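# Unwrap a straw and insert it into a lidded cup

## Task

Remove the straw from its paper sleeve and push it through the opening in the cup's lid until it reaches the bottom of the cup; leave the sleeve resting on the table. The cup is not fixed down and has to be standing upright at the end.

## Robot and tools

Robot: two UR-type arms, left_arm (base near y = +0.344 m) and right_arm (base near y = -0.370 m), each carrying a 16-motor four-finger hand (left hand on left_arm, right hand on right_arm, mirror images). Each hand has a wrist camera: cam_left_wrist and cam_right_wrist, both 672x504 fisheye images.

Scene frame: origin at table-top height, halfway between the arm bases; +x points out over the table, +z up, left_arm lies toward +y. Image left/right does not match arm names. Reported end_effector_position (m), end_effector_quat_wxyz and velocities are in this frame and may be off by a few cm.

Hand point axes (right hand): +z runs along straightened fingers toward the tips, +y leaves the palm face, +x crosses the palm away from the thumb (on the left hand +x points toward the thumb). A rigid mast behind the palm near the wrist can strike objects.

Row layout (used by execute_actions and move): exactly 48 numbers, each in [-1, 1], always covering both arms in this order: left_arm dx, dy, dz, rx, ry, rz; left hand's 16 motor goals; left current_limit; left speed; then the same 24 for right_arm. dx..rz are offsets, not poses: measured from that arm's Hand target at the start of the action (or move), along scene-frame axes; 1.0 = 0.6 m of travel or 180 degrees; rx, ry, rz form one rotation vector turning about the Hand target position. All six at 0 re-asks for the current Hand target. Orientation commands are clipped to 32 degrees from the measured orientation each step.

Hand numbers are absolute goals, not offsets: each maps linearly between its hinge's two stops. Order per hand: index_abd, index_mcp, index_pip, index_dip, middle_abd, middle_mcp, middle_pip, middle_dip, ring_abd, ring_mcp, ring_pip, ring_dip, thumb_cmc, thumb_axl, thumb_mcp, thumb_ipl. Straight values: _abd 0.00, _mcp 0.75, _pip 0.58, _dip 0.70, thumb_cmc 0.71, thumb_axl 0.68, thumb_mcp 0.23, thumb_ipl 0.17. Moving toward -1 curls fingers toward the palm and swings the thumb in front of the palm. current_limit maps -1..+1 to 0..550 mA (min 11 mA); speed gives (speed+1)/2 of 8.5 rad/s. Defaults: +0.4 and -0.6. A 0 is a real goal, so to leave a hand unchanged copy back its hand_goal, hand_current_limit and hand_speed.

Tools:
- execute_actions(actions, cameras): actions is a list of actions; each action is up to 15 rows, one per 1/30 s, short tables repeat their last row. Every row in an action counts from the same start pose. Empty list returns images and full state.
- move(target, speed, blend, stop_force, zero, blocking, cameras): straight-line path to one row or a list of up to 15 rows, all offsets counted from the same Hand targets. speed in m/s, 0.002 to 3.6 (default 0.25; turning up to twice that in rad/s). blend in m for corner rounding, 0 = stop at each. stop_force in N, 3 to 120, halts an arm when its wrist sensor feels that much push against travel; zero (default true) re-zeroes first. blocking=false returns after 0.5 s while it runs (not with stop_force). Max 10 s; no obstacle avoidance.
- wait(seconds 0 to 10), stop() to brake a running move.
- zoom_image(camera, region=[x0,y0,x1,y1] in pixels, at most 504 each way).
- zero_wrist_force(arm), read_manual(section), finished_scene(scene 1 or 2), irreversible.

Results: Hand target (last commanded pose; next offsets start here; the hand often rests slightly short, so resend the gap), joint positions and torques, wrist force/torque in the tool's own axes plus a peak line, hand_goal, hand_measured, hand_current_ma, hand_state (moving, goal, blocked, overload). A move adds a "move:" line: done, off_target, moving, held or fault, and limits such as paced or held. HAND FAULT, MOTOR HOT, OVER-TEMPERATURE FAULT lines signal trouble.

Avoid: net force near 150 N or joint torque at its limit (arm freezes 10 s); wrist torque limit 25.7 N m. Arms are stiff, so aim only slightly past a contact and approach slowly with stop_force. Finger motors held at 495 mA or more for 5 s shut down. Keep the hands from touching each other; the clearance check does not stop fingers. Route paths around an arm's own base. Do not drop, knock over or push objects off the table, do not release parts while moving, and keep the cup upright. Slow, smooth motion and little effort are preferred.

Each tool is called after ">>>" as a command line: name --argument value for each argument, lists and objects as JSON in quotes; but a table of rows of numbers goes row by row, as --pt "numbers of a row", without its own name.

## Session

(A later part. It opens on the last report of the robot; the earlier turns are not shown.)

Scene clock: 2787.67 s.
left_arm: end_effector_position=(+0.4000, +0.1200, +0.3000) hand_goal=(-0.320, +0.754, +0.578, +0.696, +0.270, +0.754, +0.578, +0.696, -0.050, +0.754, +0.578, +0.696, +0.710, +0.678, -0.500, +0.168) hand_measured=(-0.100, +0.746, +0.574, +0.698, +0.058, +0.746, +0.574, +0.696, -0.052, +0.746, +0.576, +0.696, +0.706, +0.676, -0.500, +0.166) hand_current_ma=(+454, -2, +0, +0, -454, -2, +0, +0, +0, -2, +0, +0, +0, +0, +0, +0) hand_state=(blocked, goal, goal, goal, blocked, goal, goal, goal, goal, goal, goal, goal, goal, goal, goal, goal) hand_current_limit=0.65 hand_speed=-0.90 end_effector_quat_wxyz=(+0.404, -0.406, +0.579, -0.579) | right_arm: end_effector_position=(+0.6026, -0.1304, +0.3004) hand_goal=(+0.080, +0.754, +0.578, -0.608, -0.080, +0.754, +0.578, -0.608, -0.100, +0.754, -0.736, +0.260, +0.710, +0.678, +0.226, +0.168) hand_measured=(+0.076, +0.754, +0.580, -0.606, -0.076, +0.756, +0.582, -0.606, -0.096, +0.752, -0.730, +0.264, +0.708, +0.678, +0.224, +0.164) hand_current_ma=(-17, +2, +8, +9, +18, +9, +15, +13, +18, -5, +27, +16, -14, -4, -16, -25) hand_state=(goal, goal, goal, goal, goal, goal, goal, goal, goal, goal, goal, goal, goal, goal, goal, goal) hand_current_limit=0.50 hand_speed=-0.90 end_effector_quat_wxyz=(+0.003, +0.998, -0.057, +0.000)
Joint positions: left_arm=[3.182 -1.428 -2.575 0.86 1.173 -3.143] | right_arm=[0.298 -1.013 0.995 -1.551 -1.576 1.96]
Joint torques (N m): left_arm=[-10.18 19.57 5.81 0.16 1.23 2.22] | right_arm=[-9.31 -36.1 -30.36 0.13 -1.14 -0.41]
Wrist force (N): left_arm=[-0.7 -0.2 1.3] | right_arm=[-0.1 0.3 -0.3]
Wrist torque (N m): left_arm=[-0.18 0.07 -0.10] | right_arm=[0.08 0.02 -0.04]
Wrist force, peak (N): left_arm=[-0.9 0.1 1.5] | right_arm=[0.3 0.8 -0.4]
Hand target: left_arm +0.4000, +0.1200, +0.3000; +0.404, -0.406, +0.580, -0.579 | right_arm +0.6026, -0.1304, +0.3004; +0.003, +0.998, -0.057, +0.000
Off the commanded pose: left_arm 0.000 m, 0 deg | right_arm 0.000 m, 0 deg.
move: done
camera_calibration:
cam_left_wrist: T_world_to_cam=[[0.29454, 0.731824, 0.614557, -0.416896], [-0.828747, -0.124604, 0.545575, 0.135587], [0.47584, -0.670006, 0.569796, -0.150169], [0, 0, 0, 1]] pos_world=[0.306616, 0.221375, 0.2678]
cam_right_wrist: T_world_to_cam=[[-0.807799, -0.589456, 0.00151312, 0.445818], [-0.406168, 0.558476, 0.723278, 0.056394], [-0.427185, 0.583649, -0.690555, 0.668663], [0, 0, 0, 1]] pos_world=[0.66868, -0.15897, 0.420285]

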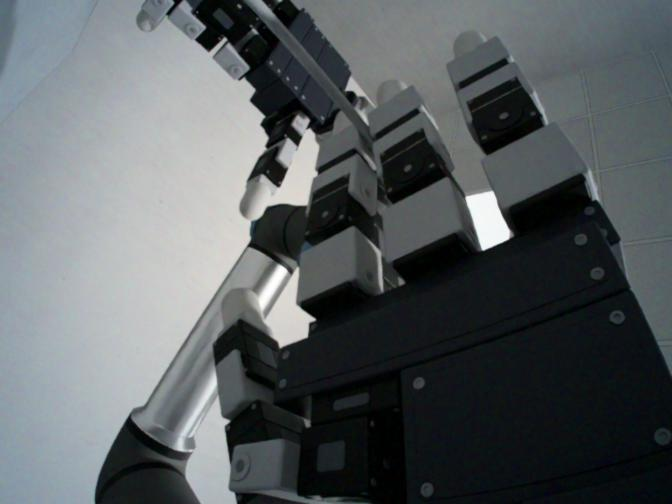

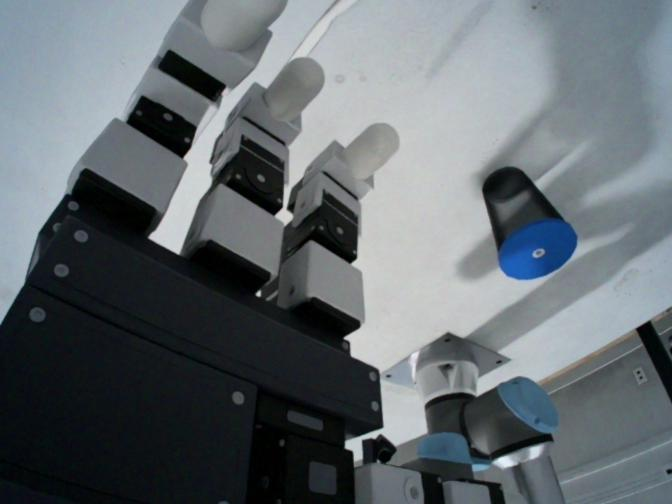

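>>> move --target '[-0.2842,-0.2352,0,0,0,0,-0.32,0.753,0.577,0.696,0.27,0.753,0.577,0.696,-0.05,0.753,0.577,0.696,0.71,0.678,-0.5,0.168,0.65,-0.9,0,0,0,0,0,0,0.08,0.753,0.577,-0.609,-0.08,0.753,0.577,-0.609,-0.1,0.753,-0.737,0.26,0.71,0.678,0.225,0.168,0.5,-0.9]' --speed 0.12 --cameras '["all"]'

>>> zoom_image --camera "cam_right_wrist" --region '[440, 150, 672, 504]'

Scene clock: 2809.40 s.
left_arm: end_effector_position=(+0.2545, +0.0002, +0.2999) hand_goal=(-0.320, +0.754, +0.578, +0.696, +0.270, +0.754, +0.578, +0.696, -0.050, +0.754, +0.578, +0.696, +0.710, +0.678, -0.500, +0.168) hand_measured=(-0.100, +0.744, +0.574, +0.698, +0.058, +0.744, +0.574, +0.696, -0.052, +0.746, +0.576, +0.696, +0.706, +0.676, -0.500, +0.166) hand_current_ma=(+454, -2, +0, +0, -454, -2, +0, +0, +0, -2, +0, +0, +0, +0, +0, +0) hand_state=(blocked, goal, goal, goal, blocked, goal, goal, goal, goal, goal, goal, goal, goal, goal, goal, goal) hand_current_limit=0.65 hand_speed=-0.90 end_effector_quat_wxyz=(+0.400, -0.404, +0.582, -0.582) | right_arm: end_effector_position=(+0.6026, -0.1304, +0.3004) hand_goal=(+0.080, +0.754, +0.578, -0.608, -0.080, +0.754, +0.578, -0.608, -0.100, +0.754, -0.736, +0.260, +0.710, +0.678, +0.226, +0.168) hand_measured=(+0.076, +0.754, +0.580, -0.606, -0.076, +0.756, +0.582, -0.606, -0.096, +0.752, -0.730, +0.264, +0.708, +0.678, +0.224, +0.164) hand_current_ma=(-17, +2, +8, +9, +18, +9, +15, +13, +18, -5, +27, +16, -14, -4, -16, -25) hand_state=(goal, goal, goal, goal, goal, goal, goal, goal, goal, goal, goal, goal, goal, goal, goal, goal) hand_current_limit=0.50 hand_speed=-0.90 end_effector_quat_wxyz=(+0.003, +0.998, -0.057, +0.000)
Joint positions: left_arm=[2.366 -1.464 -2.545 0.864 1.977 -3.148] | right_arm=[0.298 -1.013 0.995 -1.551 -1.576 1.96]
Joint torques (N m): left_arm=[7.58 20.8 6.28 0.24 -1.19 2.05] | right_arm=[-9.03 -35.61 -30.07 0.33 0.46 1.24]
Wrist force (N): left_arm=[-0.3 0.1 1.6] | right_arm=[-0.2 0.1 -0.3]
Wrist torque (N m): left_arm=[-0.18 0.02 0.02] | right_arm=[0.06 0.04 -0.07]
Wrist force, peak (N): left_arm=[-0.4 -0.1 2.0] | right_arm=[0.0 0.6 -0.4]
Hand target: left_arm +0.2546, +0.0002, +0.2999; +0.400, -0.404, +0.582, -0.582 (not the last commanded pose) | right_arm +0.6026, -0.1304, +0.3004; +0.003, +0.998, -0.057, +0.000
Off the commanded pose: left_arm 0.033 m, 1 deg | right_arm 0.000 m, 0 deg.
move: held (left_arm; a check stopped the path); limits=held
pose unreachable (left arm): on one or more control steps of this call, first in action 0 (counted from 0), this arm could not follow its commanded pose, so it was not sent that pose on those steps. It may still have moved: this result reports where it is.
cause: moving toward the commanded pose would bring two parts of the arm too close to each other (joints 4 (wrist 1) to 6 (wrist 3) lie between them).
camera_calibration:
cam_left_wrist: T_world_to_cam=[[0.305334, 0.72927, 0.612321, -0.288445], [-0.828783, -0.113134, 0.548014, -0.000608762], [0.468924, -0.674808, 0.569863, -0.159424], [0, 0, 0, 1]] pos_world=[0.162325, 0.102705, 0.267804]
cam_right_wrist: T_world_to_cam=[[-0.807833, -0.589409, 0.00157123, 0.445823], [-0.406102, 0.558524, 0.723279, 0.0563578], [-0.427185, 0.58365, -0.690555, 0.668662], [0, 0, 0, 1]] pos_world=[0.66868, -0.15897, 0.420285]

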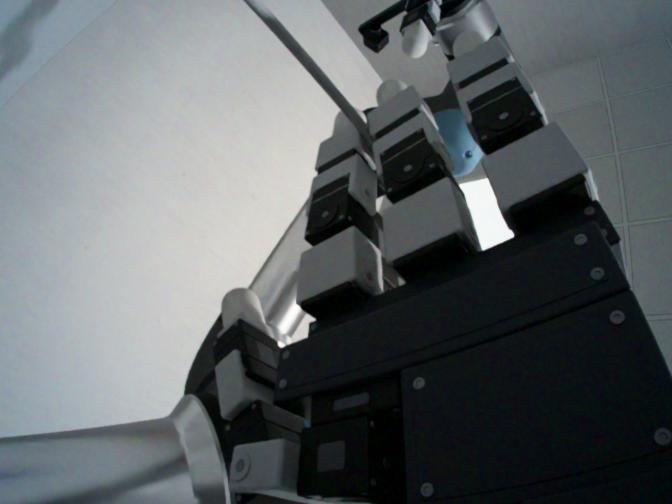

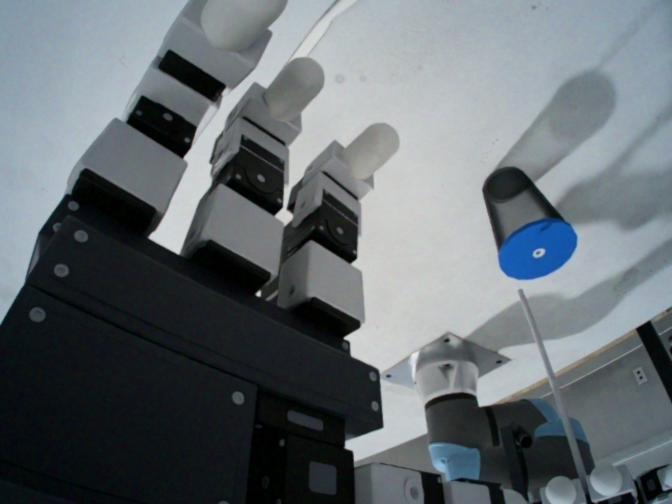

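Scaled by 1.424 from the camera's 672x504 image, which has a finer 960x720 frame.

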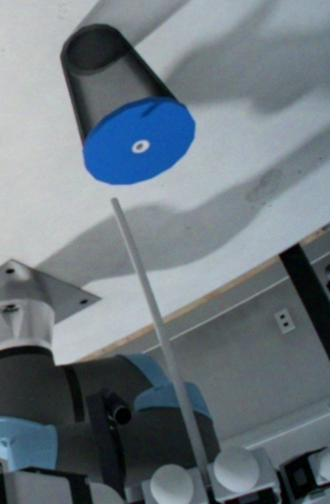

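>>> move --pt "0.2542 0.1947 0 0 0 0 -0.32 0.753 0.577 0.696 0.27 0.753 0.577 0.696 -0.05 0.753 0.577 0.696 0.71 0.678 -0.5 0.168 0.65 -0.9 0 0 0 0 0 0 0.08 0.753 0.577 -0.609 -0.08 0.753 0.577 -0.609 -0.1 0.753 -0.737 0.26 0.71 0.678 0.225 0.168 0.5 -0.9" --pt "0.2542 0.1947 -0.25 0 0 0 -0.32 0.753 0.577 0.696 0.27 0.753 0.577 0.696 -0.05 0.753 0.577 0.696 0.71 0.678 -0.5 0.168 0.65 -0.9 0 0 0 0 0 0 0.08 0.753 0.577 -0.609 -0.08 0.753 0.577 -0.609 -0.1 0.753 -0.737 0.26 0.71 0.678 0.225 0.168 0.5 -0.9" --speed 0.12 --blend '[0.03,0]' --cameras '["all"]'

Scene clock: 2996.57 s.
left_arm: end_effector_position=(+0.4071, +0.1170, +0.1500) hand_goal=(-0.320, +0.754, +0.578, +0.696, +0.270, +0.754, +0.578, +0.696, -0.050, +0.754, +0.578, +0.696, +0.710, +0.678, -0.500, +0.168) hand_measured=(-0.100, +0.744, +0.574, +0.698, +0.058, +0.744, +0.574, +0.696, -0.052, +0.744, +0.576, +0.696, +0.706, +0.676, -0.500, +0.166) hand_current_ma=(+454, -2, +0, +0, -454, -2, +0, +0, +0, -2, +0, +0, -1, +0, +0, +0) hand_state=(blocked, goal, goal, goal, blocked, goal, goal, goal, goal, goal, goal, goal, goal, goal, goal, goal) hand_current_limit=0.65 hand_speed=-0.90 end_effector_quat_wxyz=(+0.399, -0.404, +0.582, -0.582) | right_arm: end_effector_position=(+0.6026, -0.1304, +0.3004) hand_goal=(+0.080, +0.754, +0.578, -0.608, -0.080, +0.754, +0.578, -0.608, -0.100, +0.754, -0.736, +0.260, +0.710, +0.678, +0.226, +0.168) hand_measured=(+0.076, +0.754, +0.580, -0.606, -0.076, +0.756, +0.582, -0.606, -0.096, +0.752, -0.730, +0.264, +0.708, +0.678, +0.224, +0.164) hand_current_ma=(-17, +2, +8, +9, +18, +9, +15, +13, +18, -5, +27, +16, -14, -4, -16, -25) hand_state=(goal, goal, goal, goal, goal, goal, goal, goal, goal, goal, goal, goal, goal, goal, goal, goal) hand_current_limit=0.50 hand_speed=-0.90 end_effector_quat_wxyz=(+0.003, +0.998, -0.057, +0.000)
Joint positions: left_arm=[3.179 -2.107 -2.639 1.601 1.164 -3.145] | right_arm=[0.298 -1.013 0.995 -1.551 -1.576 1.96]
Joint torques (N m): left_arm=[8.63 14.86 9.94 4 -1.22 -2.68] | right_arm=[-8.4 -35.56 -31.44 0.29 0.45 1.3]
Wrist force (N): left_arm=[-0.3 0.1 1.2] | right_arm=[0.1 0.3 -0.3]
Wrist torque (N m): left_arm=[-0.14 0.02 0.03] | right_arm=[0.09 0.01 -0.04]
Wrist force, peak (N): left_arm=[-0.3 -0.2 1.9] | right_arm=[0.4 0.3 -0.5]
Hand target: left_arm +0.4071, +0.1170, +0.1499; +0.400, -0.404, +0.582, -0.582 | right_arm +0.6026, -0.1304, +0.3004; +0.003, +0.998, -0.057, +0.000
Off the commanded pose: left_arm 0.000 m, 0 deg | right_arm 0.000 m, 0 deg.
move: done
camera_calibration:
cam_left_wrist: T_world_to_cam=[[0.305507, 0.729194, 0.612325, -0.328408], [-0.828721, -0.113067, 0.548121, 0.221233], [0.46892, -0.674902, 0.569756, -0.0666502], [0, 0, 0, 1]] pos_world=[0.314925, 0.219505, 0.117805]
cam_right_wrist: T_world_to_cam=[[-0.807833, -0.589409, 0.00157123, 0.445823], [-0.406102, 0.558524, 0.723279, 0.0563578], [-0.427185, 0.58365, -0.690555, 0.668662], [0, 0, 0, 1]] pos_world=[0.66868, -0.15897, 0.420285]

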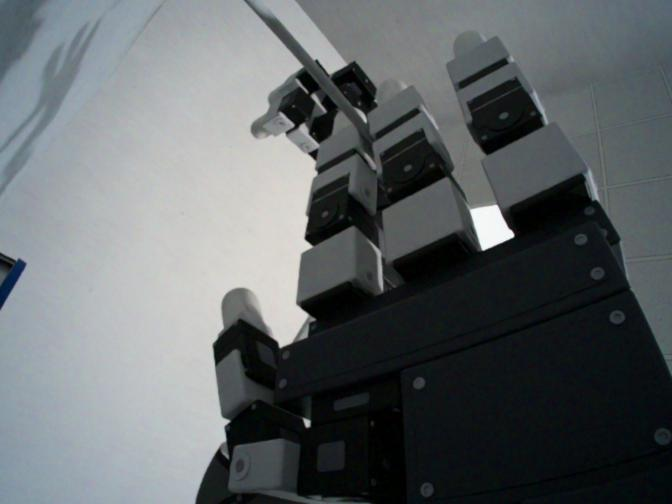

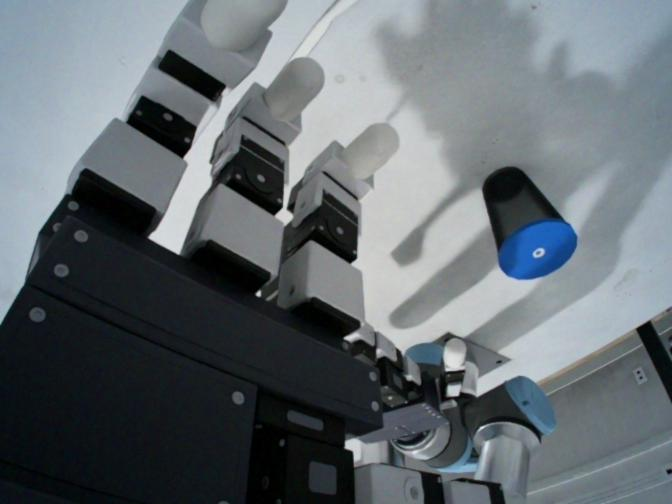

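>>> move --target '[0,0,-0.06,0,0,0,-0.32,0.753,0.577,0.696,0.27,0.753,0.577,0.696,-0.05,0.753,0.577,0.696,0.71,0.678,-0.5,0.168,0.65,-0.9,0,0,0,0,0,0,0.08,0.753,0.577,-0.609,-0.08,0.753,0.577,-0.609,-0.1,0.753,-0.737,0.26,0.71,0.678,0.225,0.168,0.5,-0.9]' --speed 0.01 --stop_force 3 --cameras '["cam_left_wrist"]'

Scene clock: 3023.40 s.
left_arm: end_effector_position=(+0.4071, +0.1170, +0.1264) hand_goal=(-0.320, +0.754, +0.578, +0.696, +0.270, +0.754, +0.578, +0.696, -0.050, +0.754, +0.578, +0.696, +0.710, +0.678, -0.500, +0.168) hand_measured=(-0.100, +0.756, +0.580, +0.698, +0.058, +0.756, +0.580, +0.696, -0.052, +0.744, +0.576, +0.696, +0.706, +0.676, -0.500, +0.166) hand_current_ma=(+454, +0, +0, +0, -454, +0, +0, +0, +0, -2, +0, +0, -1, +0, +0, +0) hand_state=(blocked, goal, goal, goal, blocked, goal, goal, goal, goal, goal, goal, goal, goal, goal, goal, goal) hand_current_limit=0.65 hand_speed=-0.90 end_effector_quat_wxyz=(+0.400, -0.404, +0.582, -0.582) | right_arm: end_effector_position=(+0.6026, -0.1304, +0.3004) hand_goal=(+0.080, +0.754, +0.578, -0.608, -0.080, +0.754, +0.578, -0.608, -0.100, +0.754, -0.736, +0.260, +0.710, +0.678, +0.226, +0.168) hand_measured=(+0.076, +0.754, +0.580, -0.606, -0.076, +0.756, +0.582, -0.606, -0.096, +0.752, -0.730, +0.264, +0.708, +0.678, +0.224, +0.164) hand_current_ma=(-17, +2, +8, +9, +18, +9, +15, +13, +18, -5, +27, +16, -14, -4, -16, -25) hand_state=(goal, goal, goal, goal, goal, goal, goal, goal, goal, goal, goal, goal, goal, goal, goal, goal) hand_current_limit=0.50 hand_speed=-0.90 end_effector_quat_wxyz=(+0.003, +0.998, -0.057, +0.000)
Joint positions: left_arm=[3.179 -2.22 -2.628 1.703 1.164 -3.145] | right_arm=[0.298 -1.013 0.995 -1.551 -1.576 1.96]
Joint torques (N m): left_arm=[-5.45 33.05 -8.84 -0.29 0.79 1.58] | right_arm=[-7.81 -35.78 -29.16 0.28 0.29 1.3]
Wrist force (N): left_arm=[-0.3 -1.9 1.3] | right_arm=[0.2 0.1 -0.5]
Wrist torque (N m): left_arm=[-0.11 0.03 0.03] | right_arm=[0.07 0.00 -0.03]
Wrist force, peak (N): left_arm=[-0.1 -3.5 1.4] | right_arm=[0.2 0.3 -0.7]
Hand target: left_arm +0.4071, +0.1170, +0.1264; +0.400, -0.404, +0.582, -0.582 (not the last commanded pose) | right_arm +0.6026, -0.1304, +0.3004; +0.003, +0.998, -0.057, +0.000
Off the commanded pose: left_arm 0.012 m, 0 deg | right_arm 0.000 m, 0 deg.
move: contact (left_arm)
camera_calibration:
cam_left_wrist: T_world_to_cam=[[0.305447, 0.729186, 0.612364, -0.314002], [-0.828744, -0.11312, 0.548076, 0.234137], [0.46892, -0.674901, 0.569756, -0.053261], [0, 0, 0, 1]] pos_world=[0.314925, 0.219505, 0.0943046]
Images, in order (width x height): cam_left_wrist 672x504.

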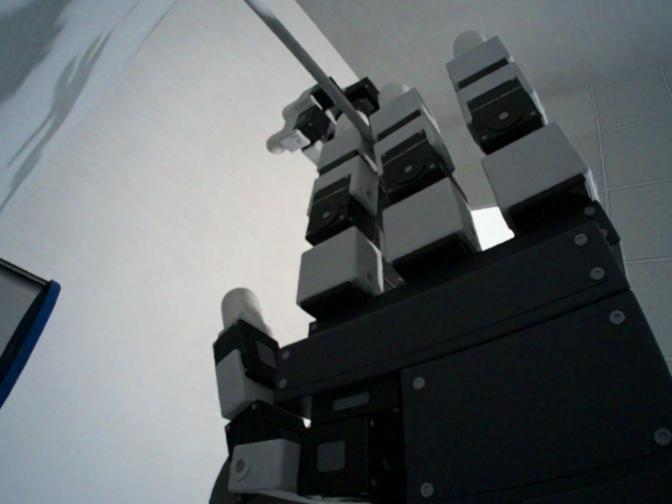

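>>> move --target '[-0.036,0.0137,0.0382,0.0295,0.078,0,-0.32,0.753,0.577,0.696,0.27,0.753,0.577,0.696,-0.05,0.753,0.577,0.696,0.71,0.678,-0.5,0.168,0.2,-0.9,0,0,0,0,0,0,0.08,0.753,0.577,-0.609,-0.08,0.753,0.577,-0.609,-0.1,0.753,-0.737,0.26,0.71,0.678,0.225,0.168,0.5,-0.9]' --speed 0.05 --cameras '["cam_left_wrist"]'

Scene clock: 3049.20 s.
left_arm: end_effector_position=(+0.3855, +0.1253, +0.1493) hand_goal=(-0.320, +0.754, +0.578, +0.696, +0.270, +0.754, +0.578, +0.696, -0.050, +0.754, +0.578, +0.696, +0.710, +0.678, -0.500, +0.168) hand_measured=(-0.100, +0.750, +0.578, +0.698, +0.058, +0.750, +0.578, +0.696, -0.052, +0.744, +0.576, +0.696, +0.706, +0.676, -0.500, +0.166) hand_current_ma=(+330, -1, +0, +0, -330, -1, +0, +0, +0, -2, +0, +0, -1, +0, +0, +0) hand_state=(blocked, goal, goal, goal, blocked, goal, goal, goal, goal, goal, goal, goal, goal, goal, goal, goal) hand_current_limit=0.20 hand_speed=-0.90 end_effector_quat_wxyz=(+0.344, -0.453, +0.653, -0.501) | right_arm: end_effector_position=(+0.6026, -0.1304, +0.3004) hand_goal=(+0.080, +0.754, +0.578, -0.608, -0.080, +0.754, +0.578, -0.608, -0.100, +0.754, -0.736, +0.260, +0.710, +0.678, +0.226, +0.168) hand_measured=(+0.076, +0.754, +0.580, -0.606, -0.076, +0.756, +0.582, -0.606, -0.096, +0.752, -0.730, +0.264, +0.708, +0.678, +0.224, +0.164) hand_current_ma=(-17, +2, +8, +9, +18, +9, +15, +13, +18, -5, +27, +16, -14, -4, -16, -25) hand_state=(goal, goal, goal, goal, goal, goal, goal, goal, goal, goal, goal, goal, goal, goal, goal, goal) hand_current_limit=0.50 hand_speed=-0.90 end_effector_quat_wxyz=(+0.003, +0.998, -0.057, +0.000)
Joint positions: left_arm=[3.167 -1.791 -2.686 1.05 1.191 -3.038] | right_arm=[0.298 -1.013 0.995 -1.551 -1.576 1.96]
Joint torques (N m): left_arm=[-9.08 26.13 14.99 0.47 1.2 2.17] | right_arm=[-8.26 -35.76 -29.67 0.38 0.2 1.24]
Wrist force (N): left_arm=[-0.7 -1.3 0.9] | right_arm=[-0.3 0.1 -0.2]
Wrist torque (N m): left_arm=[-0.07 0.06 -0.09] | right_arm=[0.05 0.05 -0.07]
Wrist force, peak (N): left_arm=[0.0 -2.1 1.4] | right_arm=[0.0 0.3 -0.6]
Hand target: left_arm +0.3855, +0.1253, +0.1493; +0.344, -0.453, +0.653, -0.501 | right_arm +0.6026, -0.1304, +0.3004; +0.003, +0.998, -0.057, +0.000
Off the commanded pose: left_arm 0.000 m, 0 deg | right_arm 0.000 m, 0 deg.
move: done
camera_calibration:
cam_left_wrist: T_world_to_cam=[[0.45276, 0.673486, 0.584316, -0.373045], [-0.672635, -0.17219, 0.719661, 0.126278], [0.585295, -0.718865, 0.37505, -0.0609391], [0, 0, 0, 1]] pos_world=[0.289506, 0.229177, 0.149954]
Images, in order (width x height): cam_left_wrist 672x504.

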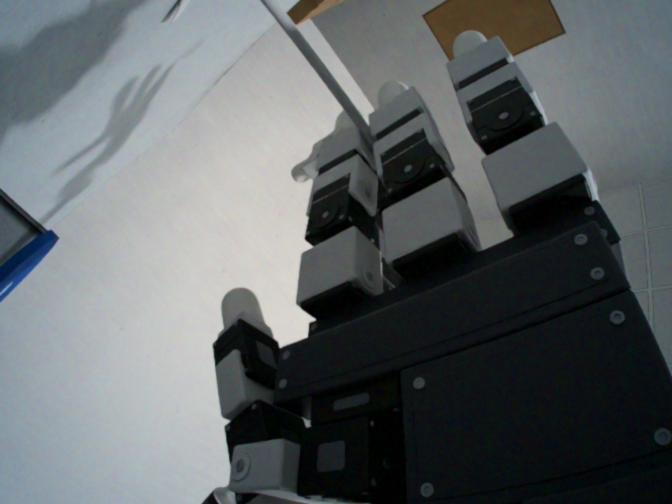

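>>> move --pt "-0.0285 0.0108 0.0418 0.0295 0.078 0 -0.32 0.753 0.577 0.696 0.27 0.753 0.577 0.696 -0.05 0.753 0.577 0.696 0.71 0.678 -0.5 0.168 0.2 -0.9 0 0 0 0 0 0 -0.08 0.753 0.577 -0.609 -0.08 0.753 0.577 -0.609 -0.1 0.753 -0.737 0.26 0.71 0.678 0.225 0.168 0.5 -0.9" --pt "-0.046 0.0173 0.0857 0.059 0.156 0 -0.32 0.753 0.577 0.696 0.27 0.753 0.577 0.696 -0.05 0.753 0.577 0.696 0.71 0.678 -0.5 0.168 0.2 -0.9 0 0 0 0 0 0 -0.08 0.753 0.577 -0.609 -0.08 0.753 0.577 -0.609 -0.1 0.753 -0.737 0.26 0.71 0.678 0.225 0.168 0.5 -0.9" --speed 0.05 --blend 0.01 --cameras '["cam_left_wrist", "cam_right_wrist"]'

Scene clock: 3089.80 s.
left_arm: end_effector_position=(+0.3579, +0.1356, +0.2007) hand_goal=(-0.320, +0.754, +0.578, +0.696, +0.270, +0.754, +0.578, +0.696, -0.050, +0.754, +0.578, +0.696, +0.710, +0.678, -0.500, +0.168) hand_measured=(-0.100, +0.746, +0.576, +0.696, +0.058, +0.746, +0.576, +0.696, -0.052, +0.744, +0.576, +0.696, +0.706, +0.676, -0.500, +0.166) hand_current_ma=(+330, -2, +0, +0, -330, -2, +0, +0, +0, -2, +0, +0, -1, +0, +0, +0) hand_state=(blocked, goal, goal, goal, blocked, goal, goal, goal, goal, goal, goal, goal, goal, goal, goal, goal) hand_current_limit=0.20 hand_speed=-0.90 end_effector_quat_wxyz=(+0.215, -0.527, +0.760, -0.314) | right_arm: end_effector_position=(+0.6026, -0.1304, +0.3004) hand_goal=(-0.080, +0.754, +0.578, -0.608, -0.080, +0.754, +0.578, -0.608, -0.100, +0.754, -0.736, +0.260, +0.710, +0.678, +0.226, +0.168) hand_measured=(-0.076, +0.754, +0.580, -0.606, -0.076, +0.756, +0.582, -0.606, -0.096, +0.752, -0.730, +0.264, +0.708, +0.678, +0.224, +0.164) hand_current_ma=(+17, +2, +8, +9, +18, +9, +15, +13, +18, -5, +27, +16, -14, -4, -16, -25) hand_state=(goal, goal, goal, goal, goal, goal, goal, goal, goal, goal, goal, goal, goal, goal, goal, goal) hand_current_limit=0.50 hand_speed=-0.90 end_effector_quat_wxyz=(+0.003, +0.998, -0.057, +0.000)
Joint positions: left_arm=[3.074 -1.311 -2.421 -0.222 1.36 -2.93] | right_arm=[0.298 -1.013 0.995 -1.551 -1.576 1.96]
Joint torques (N m): left_arm=[-8.79 19.1 28.03 1.33 1.02 2.31] | right_arm=[-7.52 -37.3 -28.76 0.11 0.13 1.25]
Wrist force (N): left_arm=[-0.7 0.3 1.0] | right_arm=[0.0 0.1 -0.3]
Wrist torque (N m): left_arm=[-0.08 0.11 -0.11] | right_arm=[0.06 0.02 -0.04]
Wrist force, peak (N): left_arm=[-0.7 -1.4 1.1] | right_arm=[-0.2 0.3 -0.6]
Hand target: left_arm +0.3579, +0.1356, +0.2008; +0.215, -0.527, +0.760, -0.314 | right_arm +0.6026, -0.1304, +0.3004; +0.003, +0.998, -0.057, +0.000
Off the commanded pose: left_arm 0.000 m, 0 deg | right_arm 0.000 m, 0 deg.
move: done; blend cut to 0 m at target 1
camera_calibration:
cam_left_wrist: T_world_to_cam=[[0.702934, 0.578909, 0.413217, -0.440016], [-0.264557, -0.326474, 0.907428, -0.0903752], [0.660223, -0.747181, -0.0763349, 0.0111033], [0, 0, 0, 1]] pos_world=[0.278062, 0.23352, 0.264678]
cam_right_wrist: T_world_to_cam=[[-0.807833, -0.589409, 0.00157123, 0.445823], [-0.406102, 0.558524, 0.723279, 0.0563578], [-0.427185, 0.58365, -0.690555, 0.668662], [0, 0, 0, 1]] pos_world=[0.66868, -0.15897, 0.420285]

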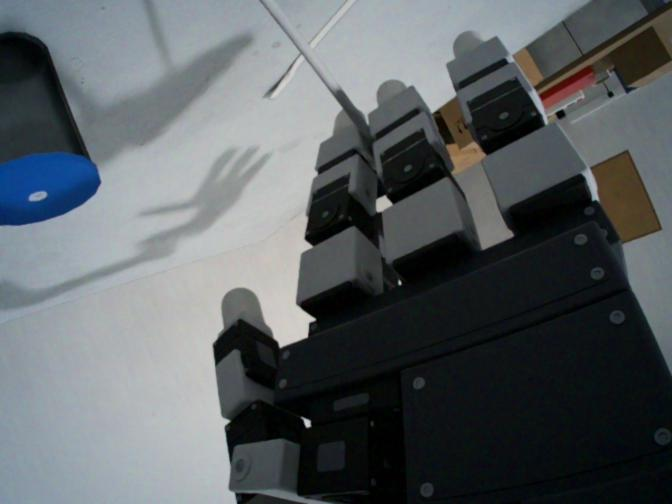

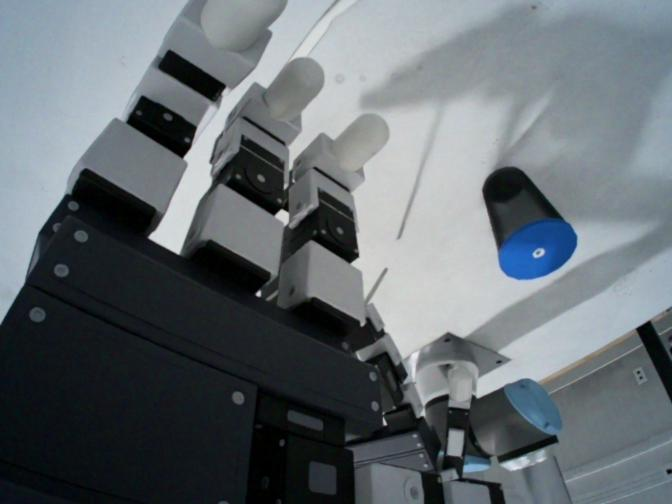

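>>> move --pt "0 0 0.1333 0 0 0 -0.32 0.753 0.577 0.696 0.27 0.753 0.577 0.696 -0.05 0.753 0.577 0.696 0.71 0.678 -0.5 0.168 0.2 -0.9 0 0 0 0 0 0 -0.08 0.753 0.577 -0.609 -0.08 0.753 0.577 -0.609 -0.1 0.753 -0.737 0.26 0.71 0.678 0.225 0.168 0.5 -0.9" --pt "0.3852 0.0942 -0.0502 -0.0787 -0.2080 0 -0.32 0.753 0.577 0.696 0.27 0.753 0.577 0.696 -0.05 0.753 0.577 0.696 0.71 0.678 -0.5 0.168 0.2 -0.9 0 0 0 0 0 0 -0.08 0.753 0.577 -0.609 -0.08 0.753 0.577 -0.609 -0.1 0.753 -0.737 0.26 0.71 0.678 0.225 0.168 0.5 -0.9" --speed 0.15 --blend 0.03 --cameras '["cam_left_wrist", "cam_right_wrist"]'

Scene clock: 3205.27 s.
left_arm: end_effector_position=(+0.5890, +0.1922, +0.1707) hand_goal=(-0.320, +0.754, +0.578, +0.696, +0.270, +0.754, +0.578, +0.696, -0.050, +0.754, +0.578, +0.696, +0.710, +0.678, -0.500, +0.168) hand_measured=(-0.100, +0.744, +0.576, +0.696, +0.058, +0.746, +0.576, +0.696, -0.052, +0.744, +0.576, +0.696, +0.706, +0.676, -0.500, +0.166) hand_current_ma=(+330, -2, +0, +0, -330, -2, +0, +0, +0, -2, +0, +0, -1, +0, +0, +0) hand_state=(blocked, goal, goal, goal, blocked, goal, goal, goal, goal, goal, goal, goal, goal, goal, goal, goal) hand_current_limit=0.20 hand_speed=-0.90 end_effector_quat_wxyz=(+0.382, -0.421, +0.607, -0.556) | right_arm: end_effector_position=(+0.6026, -0.1304, +0.3004) hand_goal=(-0.080, +0.754, +0.578, -0.608, -0.080, +0.754, +0.578, -0.608, -0.100, +0.754, -0.736, +0.260, +0.710, +0.678, +0.226, +0.168) hand_measured=(-0.076, +0.754, +0.580, -0.606, -0.076, +0.756, +0.582, -0.606, -0.096, +0.752, -0.730, +0.264, +0.708, +0.678, +0.224, +0.164) hand_current_ma=(+17, +2, +8, +9, +18, +9, +15, +13, +18, -5, +27, +16, -14, -4, -16, -25) hand_state=(goal, goal, goal, goal, goal, goal, goal, goal, goal, goal, goal, goal, goal, goal, goal, goal) hand_current_limit=0.50 hand_speed=-0.90 end_effector_quat_wxyz=(+0.003, +0.998, -0.057, +0.000)
Joint positions: left_arm=[3.343 -2.079 -2.205 1.035 1.003 -3.088] | right_arm=[0.298 -1.013 0.995 -1.551 -1.576 1.96]
Joint torques (N m): left_arm=[9.11 19.99 19.69 4.14 -1.32 -2.71] | right_arm=[-7.38 -37.19 -28.88 0.09 0.3 1.38]
Wrist force (N): left_arm=[-0.3 0.2 1.5] | right_arm=[0.3 0.0 -0.1]
Wrist torque (N m): left_arm=[-0.14 0.02 0.01] | right_arm=[0.02 -0.02 -0.03]
Wrist force, peak (N): left_arm=[-0.8 0.2 1.8] | right_arm=[0.1 0.1 -0.7]
Hand target: left_arm +0.5890, +0.1922, +0.1706; +0.382, -0.421, +0.607, -0.556 | right_arm +0.6026, -0.1304, +0.3004; +0.003, +0.998, -0.057, +0.000
Off the commanded pose: left_arm 0.000 m, 0 deg | right_arm 0.000 m, 0 deg.
move: done
camera_calibration:
cam_left_wrist: T_world_to_cam=[[0.355441, 0.71034, 0.607518, -0.476434], [-0.781276, -0.131008, 0.610283, 0.334064], [0.513098, -0.691559, 0.508406, -0.125354], [0, 0, 0, 1]] pos_world=[0.494659, 0.295506, 0.149299]
cam_right_wrist: T_world_to_cam=[[-0.807833, -0.589409, 0.00157123, 0.445823], [-0.406102, 0.558524, 0.723279, 0.0563578], [-0.427185, 0.58365, -0.690555, 0.668662], [0, 0, 0, 1]] pos_world=[0.66868, -0.15897, 0.420285]

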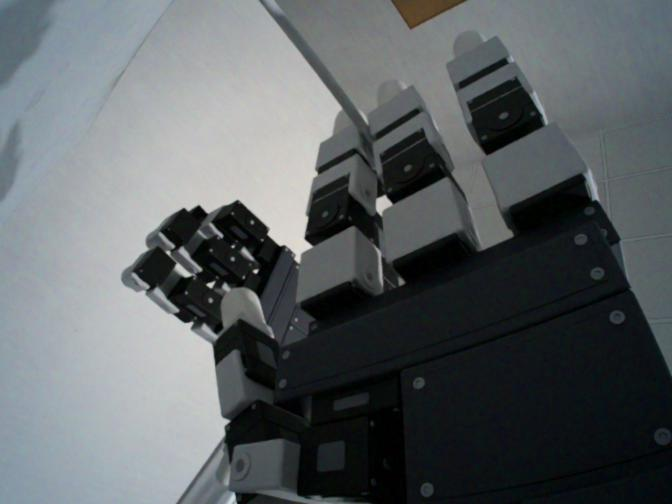

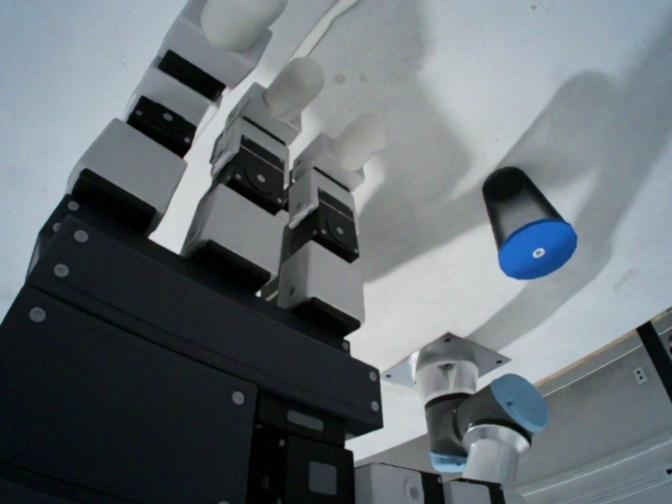

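>>> move --target '[0,0,-0.0917,0,0,0,-0.32,0.753,0.577,0.696,0.27,0.753,0.577,0.696,-0.05,0.753,0.577,0.696,0.71,0.678,-0.5,0.168,0.2,-0.9,0,0,0,0,0,0,-0.08,0.753,0.577,-0.609,-0.08,0.753,0.577,-0.609,-0.1,0.753,-0.737,0.26,0.71,0.678,0.225,0.168,0.5,-0.9]' --speed 0.015 --stop_force 3 --cameras '["cam_left_wrist"]'

Scene clock: 3218.00 s.
left_arm: end_effector_position=(+0.5890, +0.1922, +0.1333) hand_goal=(-0.320, +0.754, +0.578, +0.696, +0.270, +0.754, +0.578, +0.696, -0.050, +0.754, +0.578, +0.696, +0.710, +0.678, -0.500, +0.168) hand_measured=(-0.100, +0.756, +0.580, +0.696, +0.058, +0.756, +0.580, +0.696, -0.052, +0.744, +0.576, +0.696, +0.706, +0.676, -0.500, +0.166) hand_current_ma=(+330, +0, +0, +0, -330, +0, +0, +0, +0, -2, +0, +0, -1, +0, +0, +0) hand_state=(blocked, goal, goal, goal, blocked, goal, goal, goal, goal, goal, goal, goal, goal, goal, goal, goal) hand_current_limit=0.20 hand_speed=-0.90 end_effector_quat_wxyz=(+0.382, -0.421, +0.607, -0.556) | right_arm: end_effector_position=(+0.6026, -0.1304, +0.3004) hand_goal=(-0.080, +0.754, +0.578, -0.608, -0.080, +0.754, +0.578, -0.608, -0.100, +0.754, -0.736, +0.260, +0.710, +0.678, +0.226, +0.168) hand_measured=(-0.076, +0.754, +0.580, -0.606, -0.076, +0.756, +0.582, -0.606, -0.096, +0.752, -0.730, +0.264, +0.708, +0.678, +0.224, +0.164) hand_current_ma=(+17, +2, +8, +9, +18, +9, +15, +13, +18, -5, +27, +16, -14, -4, -16, -25) hand_state=(goal, goal, goal, goal, goal, goal, goal, goal, goal, goal, goal, goal, goal, goal, goal, goal) hand_current_limit=0.50 hand_speed=-0.90 end_effector_quat_wxyz=(+0.003, +0.998, -0.057, +0.000)
Joint positions: left_arm=[3.343 -2.181 -2.204 1.136 1.003 -3.089] | right_arm=[0.298 -1.013 0.995 -1.551 -1.576 1.96]
Joint torques (N m): left_arm=[6.98 42.03 0.03 0 -1.21 1.72] | right_arm=[-7.48 -37.25 -28.48 0 0.29 1.33]
Wrist force (N): left_arm=[-0.4 -1.6 1.2] | right_arm=[-0.1 0.4 -0.3]
Wrist torque (N m): left_arm=[-0.09 0.02 0.02] | right_arm=[0.10 0.02 -0.04]
Wrist force, peak (N): left_arm=[-0.3 -3.4 1.2] | right_arm=[0.3 0.3 -0.6]
Hand target: left_arm +0.5890, +0.1922, +0.1333; +0.382, -0.421, +0.607, -0.556 (not the last commanded pose) | right_arm +0.6026, -0.1304, +0.3004; +0.003, +0.998, -0.057, +0.000
Off the commanded pose: left_arm 0.018 m, 0 deg | right_arm 0.000 m, 0 deg.
move: contact (left_arm)
camera_calibration:
cam_left_wrist: T_world_to_cam=[[0.355361, 0.710347, 0.607558, -0.45374], [-0.781378, -0.130973, 0.610159, 0.356882], [0.512998, -0.691559, 0.508507, -0.106352], [0, 0, 0, 1]] pos_world=[0.49466, 0.295506, 0.111999]
Images, in order (width x height): cam_left_wrist 672x504.

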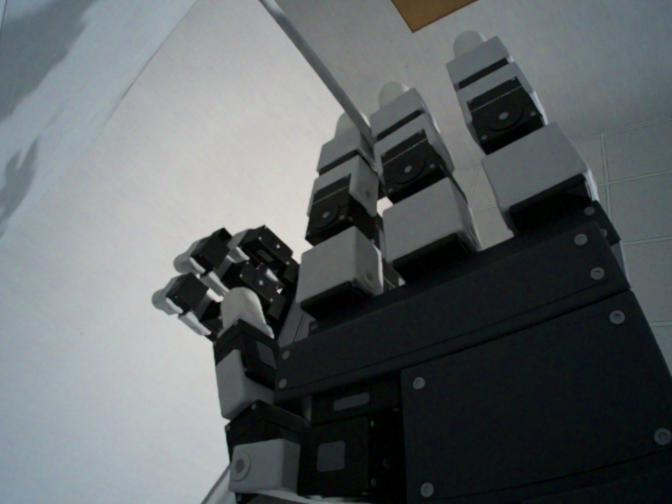

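>>> move --pt "-0.0526 0.0199 -0.0158 0 0 0 -0.32 0.753 0.577 0.696 0.27 0.753 0.577 0.696 -0.05 0.753 0.577 0.696 0.71 0.678 -0.5 0.168 0.2 -0.9 0 0 0 0 0 0 -0.08 0.753 0.577 -0.609 -0.08 0.753 0.577 -0.609 -0.1 0.753 -0.737 0.26 0.71 0.678 0.225 0.168 0.5 -0.9" --pt "-0.1018 0.0386 -0.0405 0 0 0 -0.32 0.753 0.577 0.696 0.27 0.753 0.577 0.696 -0.05 0.753 0.577 0.696 0.71 0.678 -0.5 0.168 0.2 -0.9 0 0 0 0 0 0 -0.08 0.753 0.577 -0.609 -0.08 0.753 0.577 -0.609 -0.1 0.753 -0.737 0.26 0.71 0.678 0.225 0.168 0.5 -0.9" --speed 0.02 --blend 0.01 --cameras '["cam_left_wrist"]'

Scene clock: 3235.03 s.
left_arm: end_effector_position=(+0.5280, +0.2153, +0.1091) hand_goal=(-0.320, +0.754, +0.578, +0.696, +0.270, +0.754, +0.578, +0.696, -0.050, +0.754, +0.578, +0.696, +0.710, +0.678, -0.500, +0.168) hand_measured=(-0.100, +0.804, +0.600, +0.696, +0.058, +0.802, +0.604, +0.696, -0.052, +0.744, +0.576, +0.696, +0.706, +0.676, -0.500, +0.166) hand_current_ma=(+330, +49, +10, +0, -330, +45, +13, +0, +0, -2, +0, +0, -1, +0, +0, +0) hand_state=(blocked, blocked, blocked, goal, blocked, blocked, blocked, goal, goal, goal, goal, goal, goal, goal, goal, goal) hand_current_limit=0.20 hand_speed=-0.90 end_effector_quat_wxyz=(+0.382, -0.421, +0.607, -0.556) | right_arm: end_effector_position=(+0.6026, -0.1304, +0.3004) hand_goal=(-0.080, +0.754, +0.578, -0.608, -0.080, +0.754, +0.578, -0.608, -0.100, +0.754, -0.736, +0.260, +0.710, +0.678, +0.226, +0.168) hand_measured=(-0.076, +0.754, +0.580, -0.606, -0.076, +0.756, +0.582, -0.606, -0.096, +0.752, -0.730, +0.264, +0.708, +0.678, +0.224, +0.164) hand_current_ma=(+17, +2, +8, +9, +18, +9, +15, +13, +18, -5, +27, +16, -14, -4, -16, -25) hand_state=(goal, goal, goal, goal, goal, goal, goal, goal, goal, goal, goal, goal, goal, goal, goal, goal) hand_current_limit=0.50 hand_speed=-0.90 end_effector_quat_wxyz=(+0.003, +0.998, -0.057, +0.000)
Joint positions: left_arm=[3.453 -2.206 -2.381 1.33 0.893 -3.073] | right_arm=[0.298 -1.013 0.995 -1.551 -1.576 1.96]
Joint torques (N m): left_arm=[7.59 17.22 -5.83 2.02 -1.2 2.29] | right_arm=[-7.39 -36.67 -28.49 -0.27 0.14 1.13]
Wrist force (N): left_arm=[-0.5 -8.3 -2.3] | right_arm=[-0.1 0.1 -0.4]
Wrist torque (N m): left_arm=[0.53 0.06 -0.06] | right_arm=[0.07 0.04 -0.06]
Wrist force, peak (N): left_arm=[-0.5 -9.1 -2.5] | right_arm=[0.2 0.5 -0.5]
Hand target: left_arm +0.5279, +0.2153, +0.1090; +0.382, -0.421, +0.607, -0.556 | right_arm +0.6026, -0.1304, +0.3004; +0.003, +0.998, -0.057, +0.000
Off the commanded pose: left_arm 0.000 m, 0 deg | right_arm 0.000 m, 0 deg.
move: done
camera_calibration:
cam_left_wrist: T_world_to_cam=[[0.355361, 0.710347, 0.607558, -0.433708], [-0.781378, -0.130973, 0.610159, 0.32707], [0.512998, -0.691559, 0.508507, -0.0467275], [0, 0, 0, 1]] pos_world=[0.43366, 0.318606, 0.0876987]
Images, in order (width x height): cam_left_wrist 672x504.

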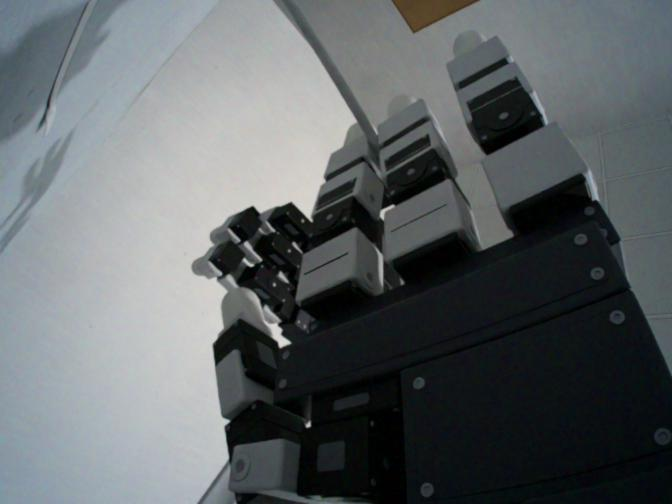

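>>> move --target '[0,0,0.0092,0,0,0,-0.32,0.753,0.577,0.696,0.27,0.753,0.577,0.696,-0.05,0.753,0.577,0.696,0.71,0.678,-0.5,0.168,0.2,-0.9,0,0,0,0,0,0,-0.08,0.753,0.577,-0.609,-0.08,0.753,0.577,-0.609,-0.1,0.753,-0.737,0.26,0.71,0.678,0.225,0.168,0.5,-0.9]' --speed 0.02 --cameras '["cam_left_wrist"]'

>>> zoom_image --camera "cam_left_wrist" --region '[220, 0, 470, 190]'

Scene clock: 3250.00 s.
left_arm: end_effector_position=(+0.5279, +0.2153, +0.1144) hand_goal=(-0.320, +0.754, +0.578, +0.696, +0.270, +0.754, +0.578, +0.696, -0.050, +0.754, +0.578, +0.696, +0.710, +0.678, -0.500, +0.168) hand_measured=(-0.100, +0.766, +0.590, +0.696, +0.058, +0.766, +0.592, +0.696, -0.052, +0.744, +0.576, +0.696, +0.706, +0.676, -0.500, +0.166) hand_current_ma=(+330, +4, +3, +0, -330, +3, +4, +0, +0, -2, +0, +0, -1, +0, +0, +0) hand_state=(blocked, goal, goal, goal, blocked, goal, goal, goal, goal, goal, goal, goal, goal, goal, goal, goal) hand_current_limit=0.20 hand_speed=-0.90 end_effector_quat_wxyz=(+0.382, -0.421, +0.607, -0.556) | right_arm: end_effector_position=(+0.6026, -0.1304, +0.3004) hand_goal=(-0.080, +0.754, +0.578, -0.608, -0.080, +0.754, +0.578, -0.608, -0.100, +0.754, -0.736, +0.260, +0.710, +0.678, +0.226, +0.168) hand_measured=(-0.076, +0.754, +0.580, -0.606, -0.076, +0.756, +0.582, -0.606, -0.096, +0.752, -0.730, +0.264, +0.708, +0.678, +0.224, +0.164) hand_current_ma=(+17, +2, +8, +9, +18, +9, +15, +13, +18, -5, +27, +16, -14, -4, -16, -25) hand_state=(goal, goal, goal, goal, goal, goal, goal, goal, goal, goal, goal, goal, goal, goal, goal, goal) hand_current_limit=0.50 hand_speed=-0.90 end_effector_quat_wxyz=(+0.003, +0.998, -0.057, +0.000)
Joint positions: left_arm=[3.453 -2.188 -2.384 1.314 0.893 -3.073] | right_arm=[0.298 -1.013 0.995 -1.551 -1.576 1.96]
Joint torques (N m): left_arm=[8.58 39.08 -4.32 -0.55 -1.22 -0.16] | right_arm=[-7.19 -36.76 -28.51 -0.3 0.29 1.28]
Wrist force (N): left_arm=[-0.6 -2.1 0.1] | right_arm=[0.2 0.1 -0.2]
Wrist torque (N m): left_arm=[0.05 0.06 -0.10] | right_arm=[0.05 -0.01 -0.03]
Wrist force, peak (N): left_arm=[-0.4 -9.0 -2.5] | right_arm=[-0.1 0.1 -0.7]
Hand target: left_arm +0.5279, +0.2153, +0.1145; +0.382, -0.421, +0.607, -0.556 | right_arm +0.6026, -0.1304, +0.3004; +0.003, +0.998, -0.057, +0.000
Off the commanded pose: left_arm 0.000 m, 0 deg | right_arm 0.000 m, 0 deg.
move: done
camera_calibration:
cam_left_wrist: T_world_to_cam=[[0.355361, 0.710347, 0.607558, -0.437024], [-0.781378, -0.130973, 0.610159, 0.323711], [0.512998, -0.691559, 0.508507, -0.049353], [0, 0, 0, 1]] pos_world=[0.43356, 0.318706, 0.0930987]
Images, in order (width x height): cam_left_wrist 672x504.

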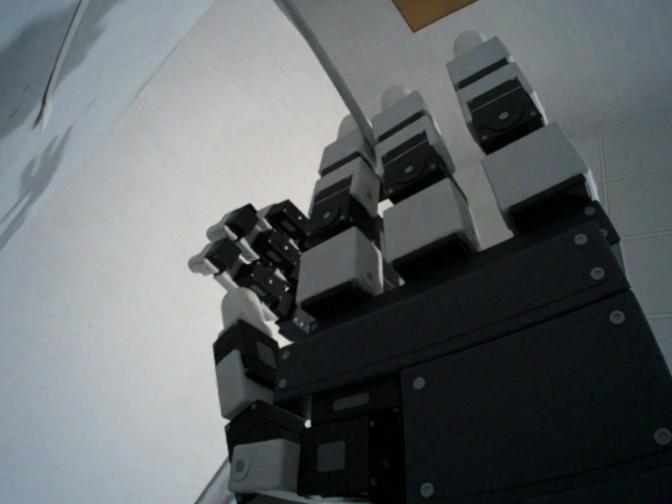

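Scaled by 2.016 from the camera's 672x504 image, which has a finer 960x720 frame.

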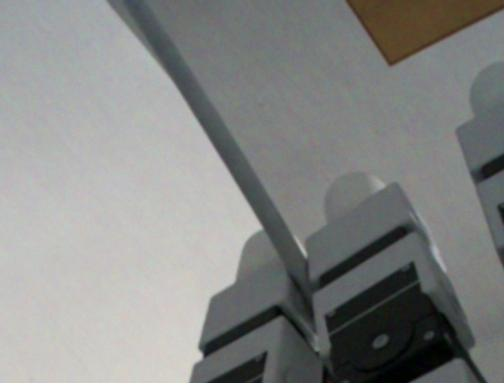

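>>> move --pt "-0.0421 0.0159 -0.0265 0 0 0 -0.32 0.753 0.577 0.696 0.27 0.753 0.577 0.696 -0.05 0.753 0.577 0.696 0.71 0.678 -0.5 0.168 0.2 -0.9 0 0 0 0 0 0 -0.08 0.753 0.577 -0.609 -0.08 0.753 0.577 -0.609 -0.1 0.753 -0.737 0.26 0.71 0.678 0.225 0.168 0.5 -0.9" --pt "-0.0638 0.0241 -0.0443 0 0 0 -0.32 0.753 0.577 0.696 0.27 0.753 0.577 0.696 -0.05 0.753 0.577 0.696 0.71 0.678 -0.5 0.168 0.2 -0.9 0 0 0 0 0 0 -0.08 0.753 0.577 -0.609 -0.08 0.753 0.577 -0.609 -0.1 0.753 -0.737 0.26 0.71 0.678 0.225 0.168 0.5 -0.9" --speed 0.02 --blend 0.005 --cameras '["cam_left_wrist"]'

>>> zoom_image --camera "cam_left_wrist" --region '[220, 0, 470, 190]'

Scene clock: 3266.73 s.
left_arm: end_effector_position=(+0.4897, +0.2298, +0.0880) hand_goal=(-0.320, +0.754, +0.578, +0.696, +0.270, +0.754, +0.578, +0.696, -0.050, +0.754, +0.578, +0.696, +0.710, +0.678, -0.500, +0.168) hand_measured=(-0.100, +0.748, +0.578, +0.696, +0.058, +0.746, +0.578, +0.696, -0.052, +0.744, +0.576, +0.696, +0.706, +0.676, -0.500, +0.166) hand_current_ma=(+330, -1, +0, +0, -330, -1, +0, +0, +0, -2, +0, +0, -1, +0, +0, +0) hand_state=(blocked, goal, goal, goal, blocked, goal, goal, goal, goal, goal, goal, goal, goal, goal, goal, goal) hand_current_limit=0.20 hand_speed=-0.90 end_effector_quat_wxyz=(+0.382, -0.421, +0.607, -0.556) | right_arm: end_effector_position=(+0.6026, -0.1304, +0.3004) hand_goal=(-0.080, +0.754, +0.578, -0.608, -0.080, +0.754, +0.578, -0.608, -0.100, +0.754, -0.736, +0.260, +0.710, +0.678, +0.226, +0.168) hand_measured=(-0.076, +0.754, +0.580, -0.606, -0.076, +0.756, +0.582, -0.606, -0.096, +0.752, -0.730, +0.264, +0.708, +0.678, +0.224, +0.164) hand_current_ma=(+17, +2, +8, +9, +18, +9, +15, +13, +18, -5, +27, +16, -14, -4, -16, -25) hand_state=(goal, goal, goal, goal, goal, goal, goal, goal, goal, goal, goal, goal, goal, goal, goal, goal) hand_current_limit=0.50 hand_speed=-0.90 end_effector_quat_wxyz=(+0.003, +0.998, -0.057, +0.000)
Joint positions: left_arm=[3.546 -2.276 -2.484 1.491 0.8 -3.058] | right_arm=[0.298 -1.013 0.995 -1.551 -1.576 1.96]
Joint torques (N m): left_arm=[9.75 18.5 -7.34 3.75 -1.55 2.28] | right_arm=[-7.3 -37.57 -27.58 -0.54 0.08 1.34]
Motor temperatures (°C): left_arm=[34 31 31 40 35 38] | right_arm=[29 34 32 41 35 33]
Wrist force (N): left_arm=[-0.4 0.0 1.3] | right_arm=[0.1 0.1 -0.4]
Wrist torque (N m): left_arm=[-0.12 0.02 -0.08] | right_arm=[0.06 0.01 -0.04]
Wrist force, peak (N): left_arm=[-0.3 -5.0 -1.1] | right_arm=[0.2 0.1 -0.7]
Hand target: left_arm +0.4897, +0.2298, +0.0880; +0.382, -0.421, +0.607, -0.556 | right_arm +0.6026, -0.1304, +0.3004; +0.003, +0.998, -0.057, +0.000
Off the commanded pose: left_arm 0.000 m, 0 deg | right_arm 0.000 m, 0 deg.
move: done
camera_calibration:
cam_left_wrist: T_world_to_cam=[[0.355361, 0.710347, 0.607558, -0.417639], [-0.781378, -0.130973, 0.610159, 0.311856], [0.512998, -0.691559, 0.508507, -0.00637339], [0, 0, 0, 1]] pos_world=[0.39536, 0.333106, 0.0666987]
Images, in order (width x height): cam_left_wrist 672x504.

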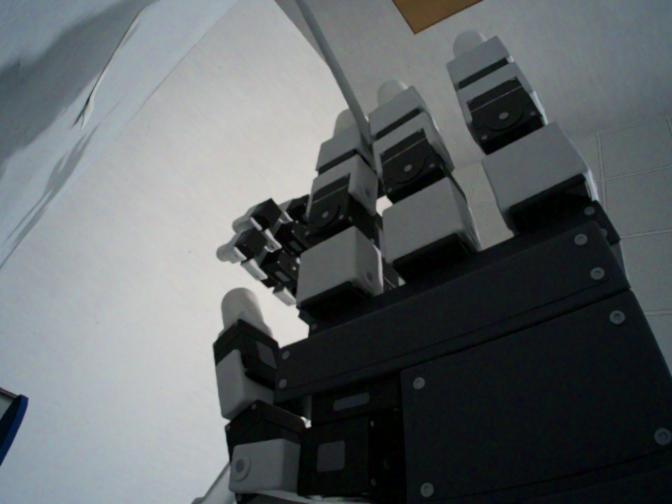

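Scaled by 2.016 from the camera's 672x504 image, which has a finer 960x720 frame.

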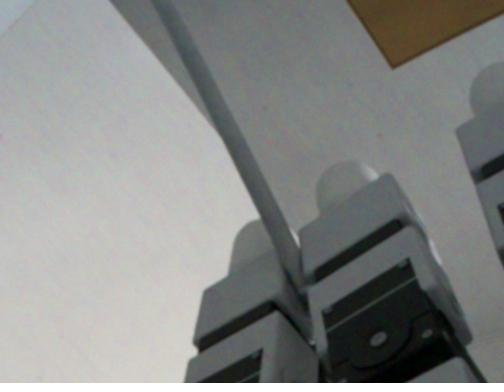

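>>> move --pt "0 0 0.3533 0 0 0 -0.32 0.753 0.577 0.696 0.27 0.753 0.577 0.696 -0.05 0.753 0.577 0.696 0.71 0.678 -0.5 0.168 0.65 -0.9 0 0 0 0 0 0 -0.08 0.753 0.577 -0.609 -0.08 0.753 0.577 -0.609 -0.1 0.753 -0.737 0.26 0.71 0.678 0.225 0.168 0.5 -0.9" --pt "-0.4612 -0.3690 0.4517 0.0989 0.1995 -0.0602 -0.32 0.753 0.577 0.696 0.27 0.753 0.577 0.696 -0.05 0.753 0.577 0.696 0.71 0.678 -0.5 0.168 0.65 -0.9 0 0 0 0 0 0 -0.08 0.753 0.577 -0.609 -0.08 0.753 0.577 -0.609 -0.1 0.753 -0.737 0.26 0.71 0.678 0.225 0.168 0.5 -0.9" --speed 0.15 --blend 0.05 --cameras '["cam_left_wrist", "cam_right_wrist"]'

Scene clock: 3312.13 s.
left_arm: end_effector_position=(+0.2130, +0.0085, +0.3590) hand_goal=(-0.320, +0.754, +0.578, +0.696, +0.270, +0.754, +0.578, +0.696, -0.050, +0.754, +0.578, +0.696, +0.710, +0.678, -0.500, +0.168) hand_measured=(-0.100, +0.744, +0.576, +0.696, +0.058, +0.744, +0.574, +0.696, -0.052, +0.744, +0.576, +0.696, +0.706, +0.676, -0.500, +0.166) hand_current_ma=(+454, -2, +0, +0, -454, -3, +0, +0, +0, -2, +0, +0, -1, +0, +0, +0) hand_state=(blocked, goal, goal, goal, blocked, goal, goal, goal, goal, goal, goal, goal, goal, goal, goal, goal) hand_current_limit=0.65 hand_speed=-0.90 end_effector_quat_wxyz=(+0.183, -0.450, +0.808, -0.334) | right_arm: end_effector_position=(+0.6026, -0.1304, +0.3004) hand_goal=(-0.080, +0.754, +0.578, -0.608, -0.080, +0.754, +0.578, -0.608, -0.100, +0.754, -0.736, +0.260, +0.710, +0.678, +0.226, +0.168) hand_measured=(-0.076, +0.754, +0.580, -0.606, -0.076, +0.756, +0.582, -0.606, -0.096, +0.752, -0.730, +0.264, +0.708, +0.678, +0.224, +0.164) hand_current_ma=(+17, +2, +8, +9, +18, +9, +15, +13, +18, -5, +27, +16, -14, -4, -16, -25) hand_state=(goal, goal, goal, goal, goal, goal, goal, goal, goal, goal, goal, goal, goal, goal, goal, goal) hand_current_limit=0.50 hand_speed=-0.90 end_effector_quat_wxyz=(+0.003, +0.998, -0.057, +0.000)
Joint positions: left_arm=[2.538 -1.103 -2.116 -0.712 1.596 -3.174] | right_arm=[0.298 -1.013 0.995 -1.551 -1.576 1.96]
Joint torques (N m): left_arm=[-10.09 -4.64 31.38 1.49 1.25 -2.73] | right_arm=[-6.82 -38 -28.01 -0.27 0.22 1.26]
Wrist force (N): left_arm=[-0.6 0.2 0.9] | right_arm=[0.0 0.2 -0.2]
Wrist torque (N m): left_arm=[-0.09 0.09 0.00] | right_arm=[0.06 0.01 -0.04]
Wrist force, peak (N): left_arm=[-0.5 1.0 1.7] | right_arm=[0.0 0.2 -0.8]
Hand target: left_arm +0.2129, +0.0084, +0.3590; +0.183, -0.450, +0.808, -0.334 | right_arm +0.6026, -0.1304, +0.3004; +0.003, +0.998, -0.057, +0.000
Off the commanded pose: left_arm 0.000 m, 0 deg | right_arm 0.000 m, 0 deg.
move: done
camera_calibration:
cam_left_wrist: T_world_to_cam=[[0.802754, 0.429899, 0.413246, -0.349885], [-0.32355, -0.268113, 0.907431, -0.301754], [0.5009, -0.86215, -0.0761349, 0.0586918], [0, 0, 0, 1]] pos_world=[0.15384, 0.120112, 0.422878]
cam_right_wrist: T_world_to_cam=[[-0.807833, -0.589409, 0.00157123, 0.445823], [-0.406102, 0.558524, 0.723279, 0.0563578], [-0.427185, 0.58365, -0.690555, 0.668662], [0, 0, 0, 1]] pos_world=[0.66868, -0.15897, 0.420285]

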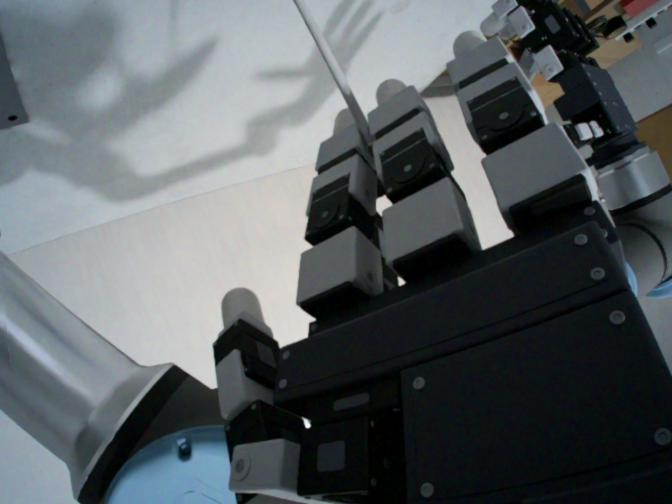

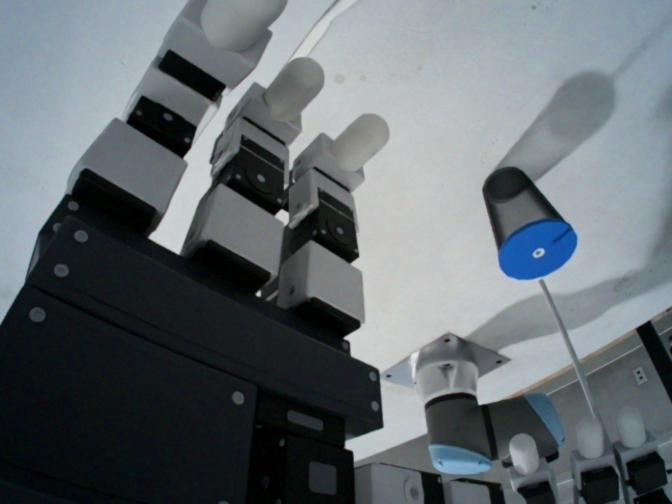

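>>> zoom_image --camera "cam_right_wrist" --region '[480, 220, 672, 440]'

>>> zoom_image --camera "cam_left_wrist" --region '[220, 0, 470, 190]'

Scaled by 2.291 from the camera's 672x504 image, which has a finer 960x720 frame.

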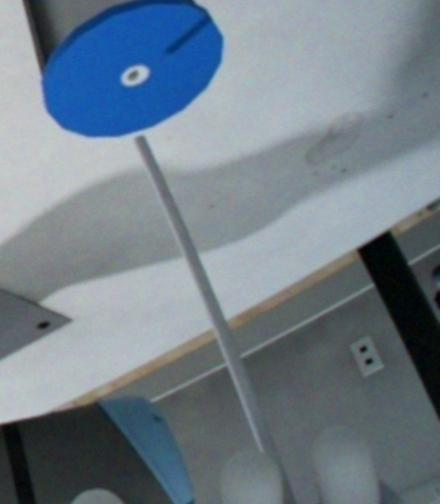

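Scaled by 2.016 from the camera's 672x504 image, which has a finer 960x720 frame.

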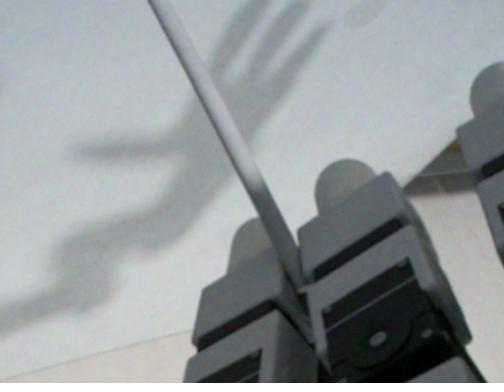

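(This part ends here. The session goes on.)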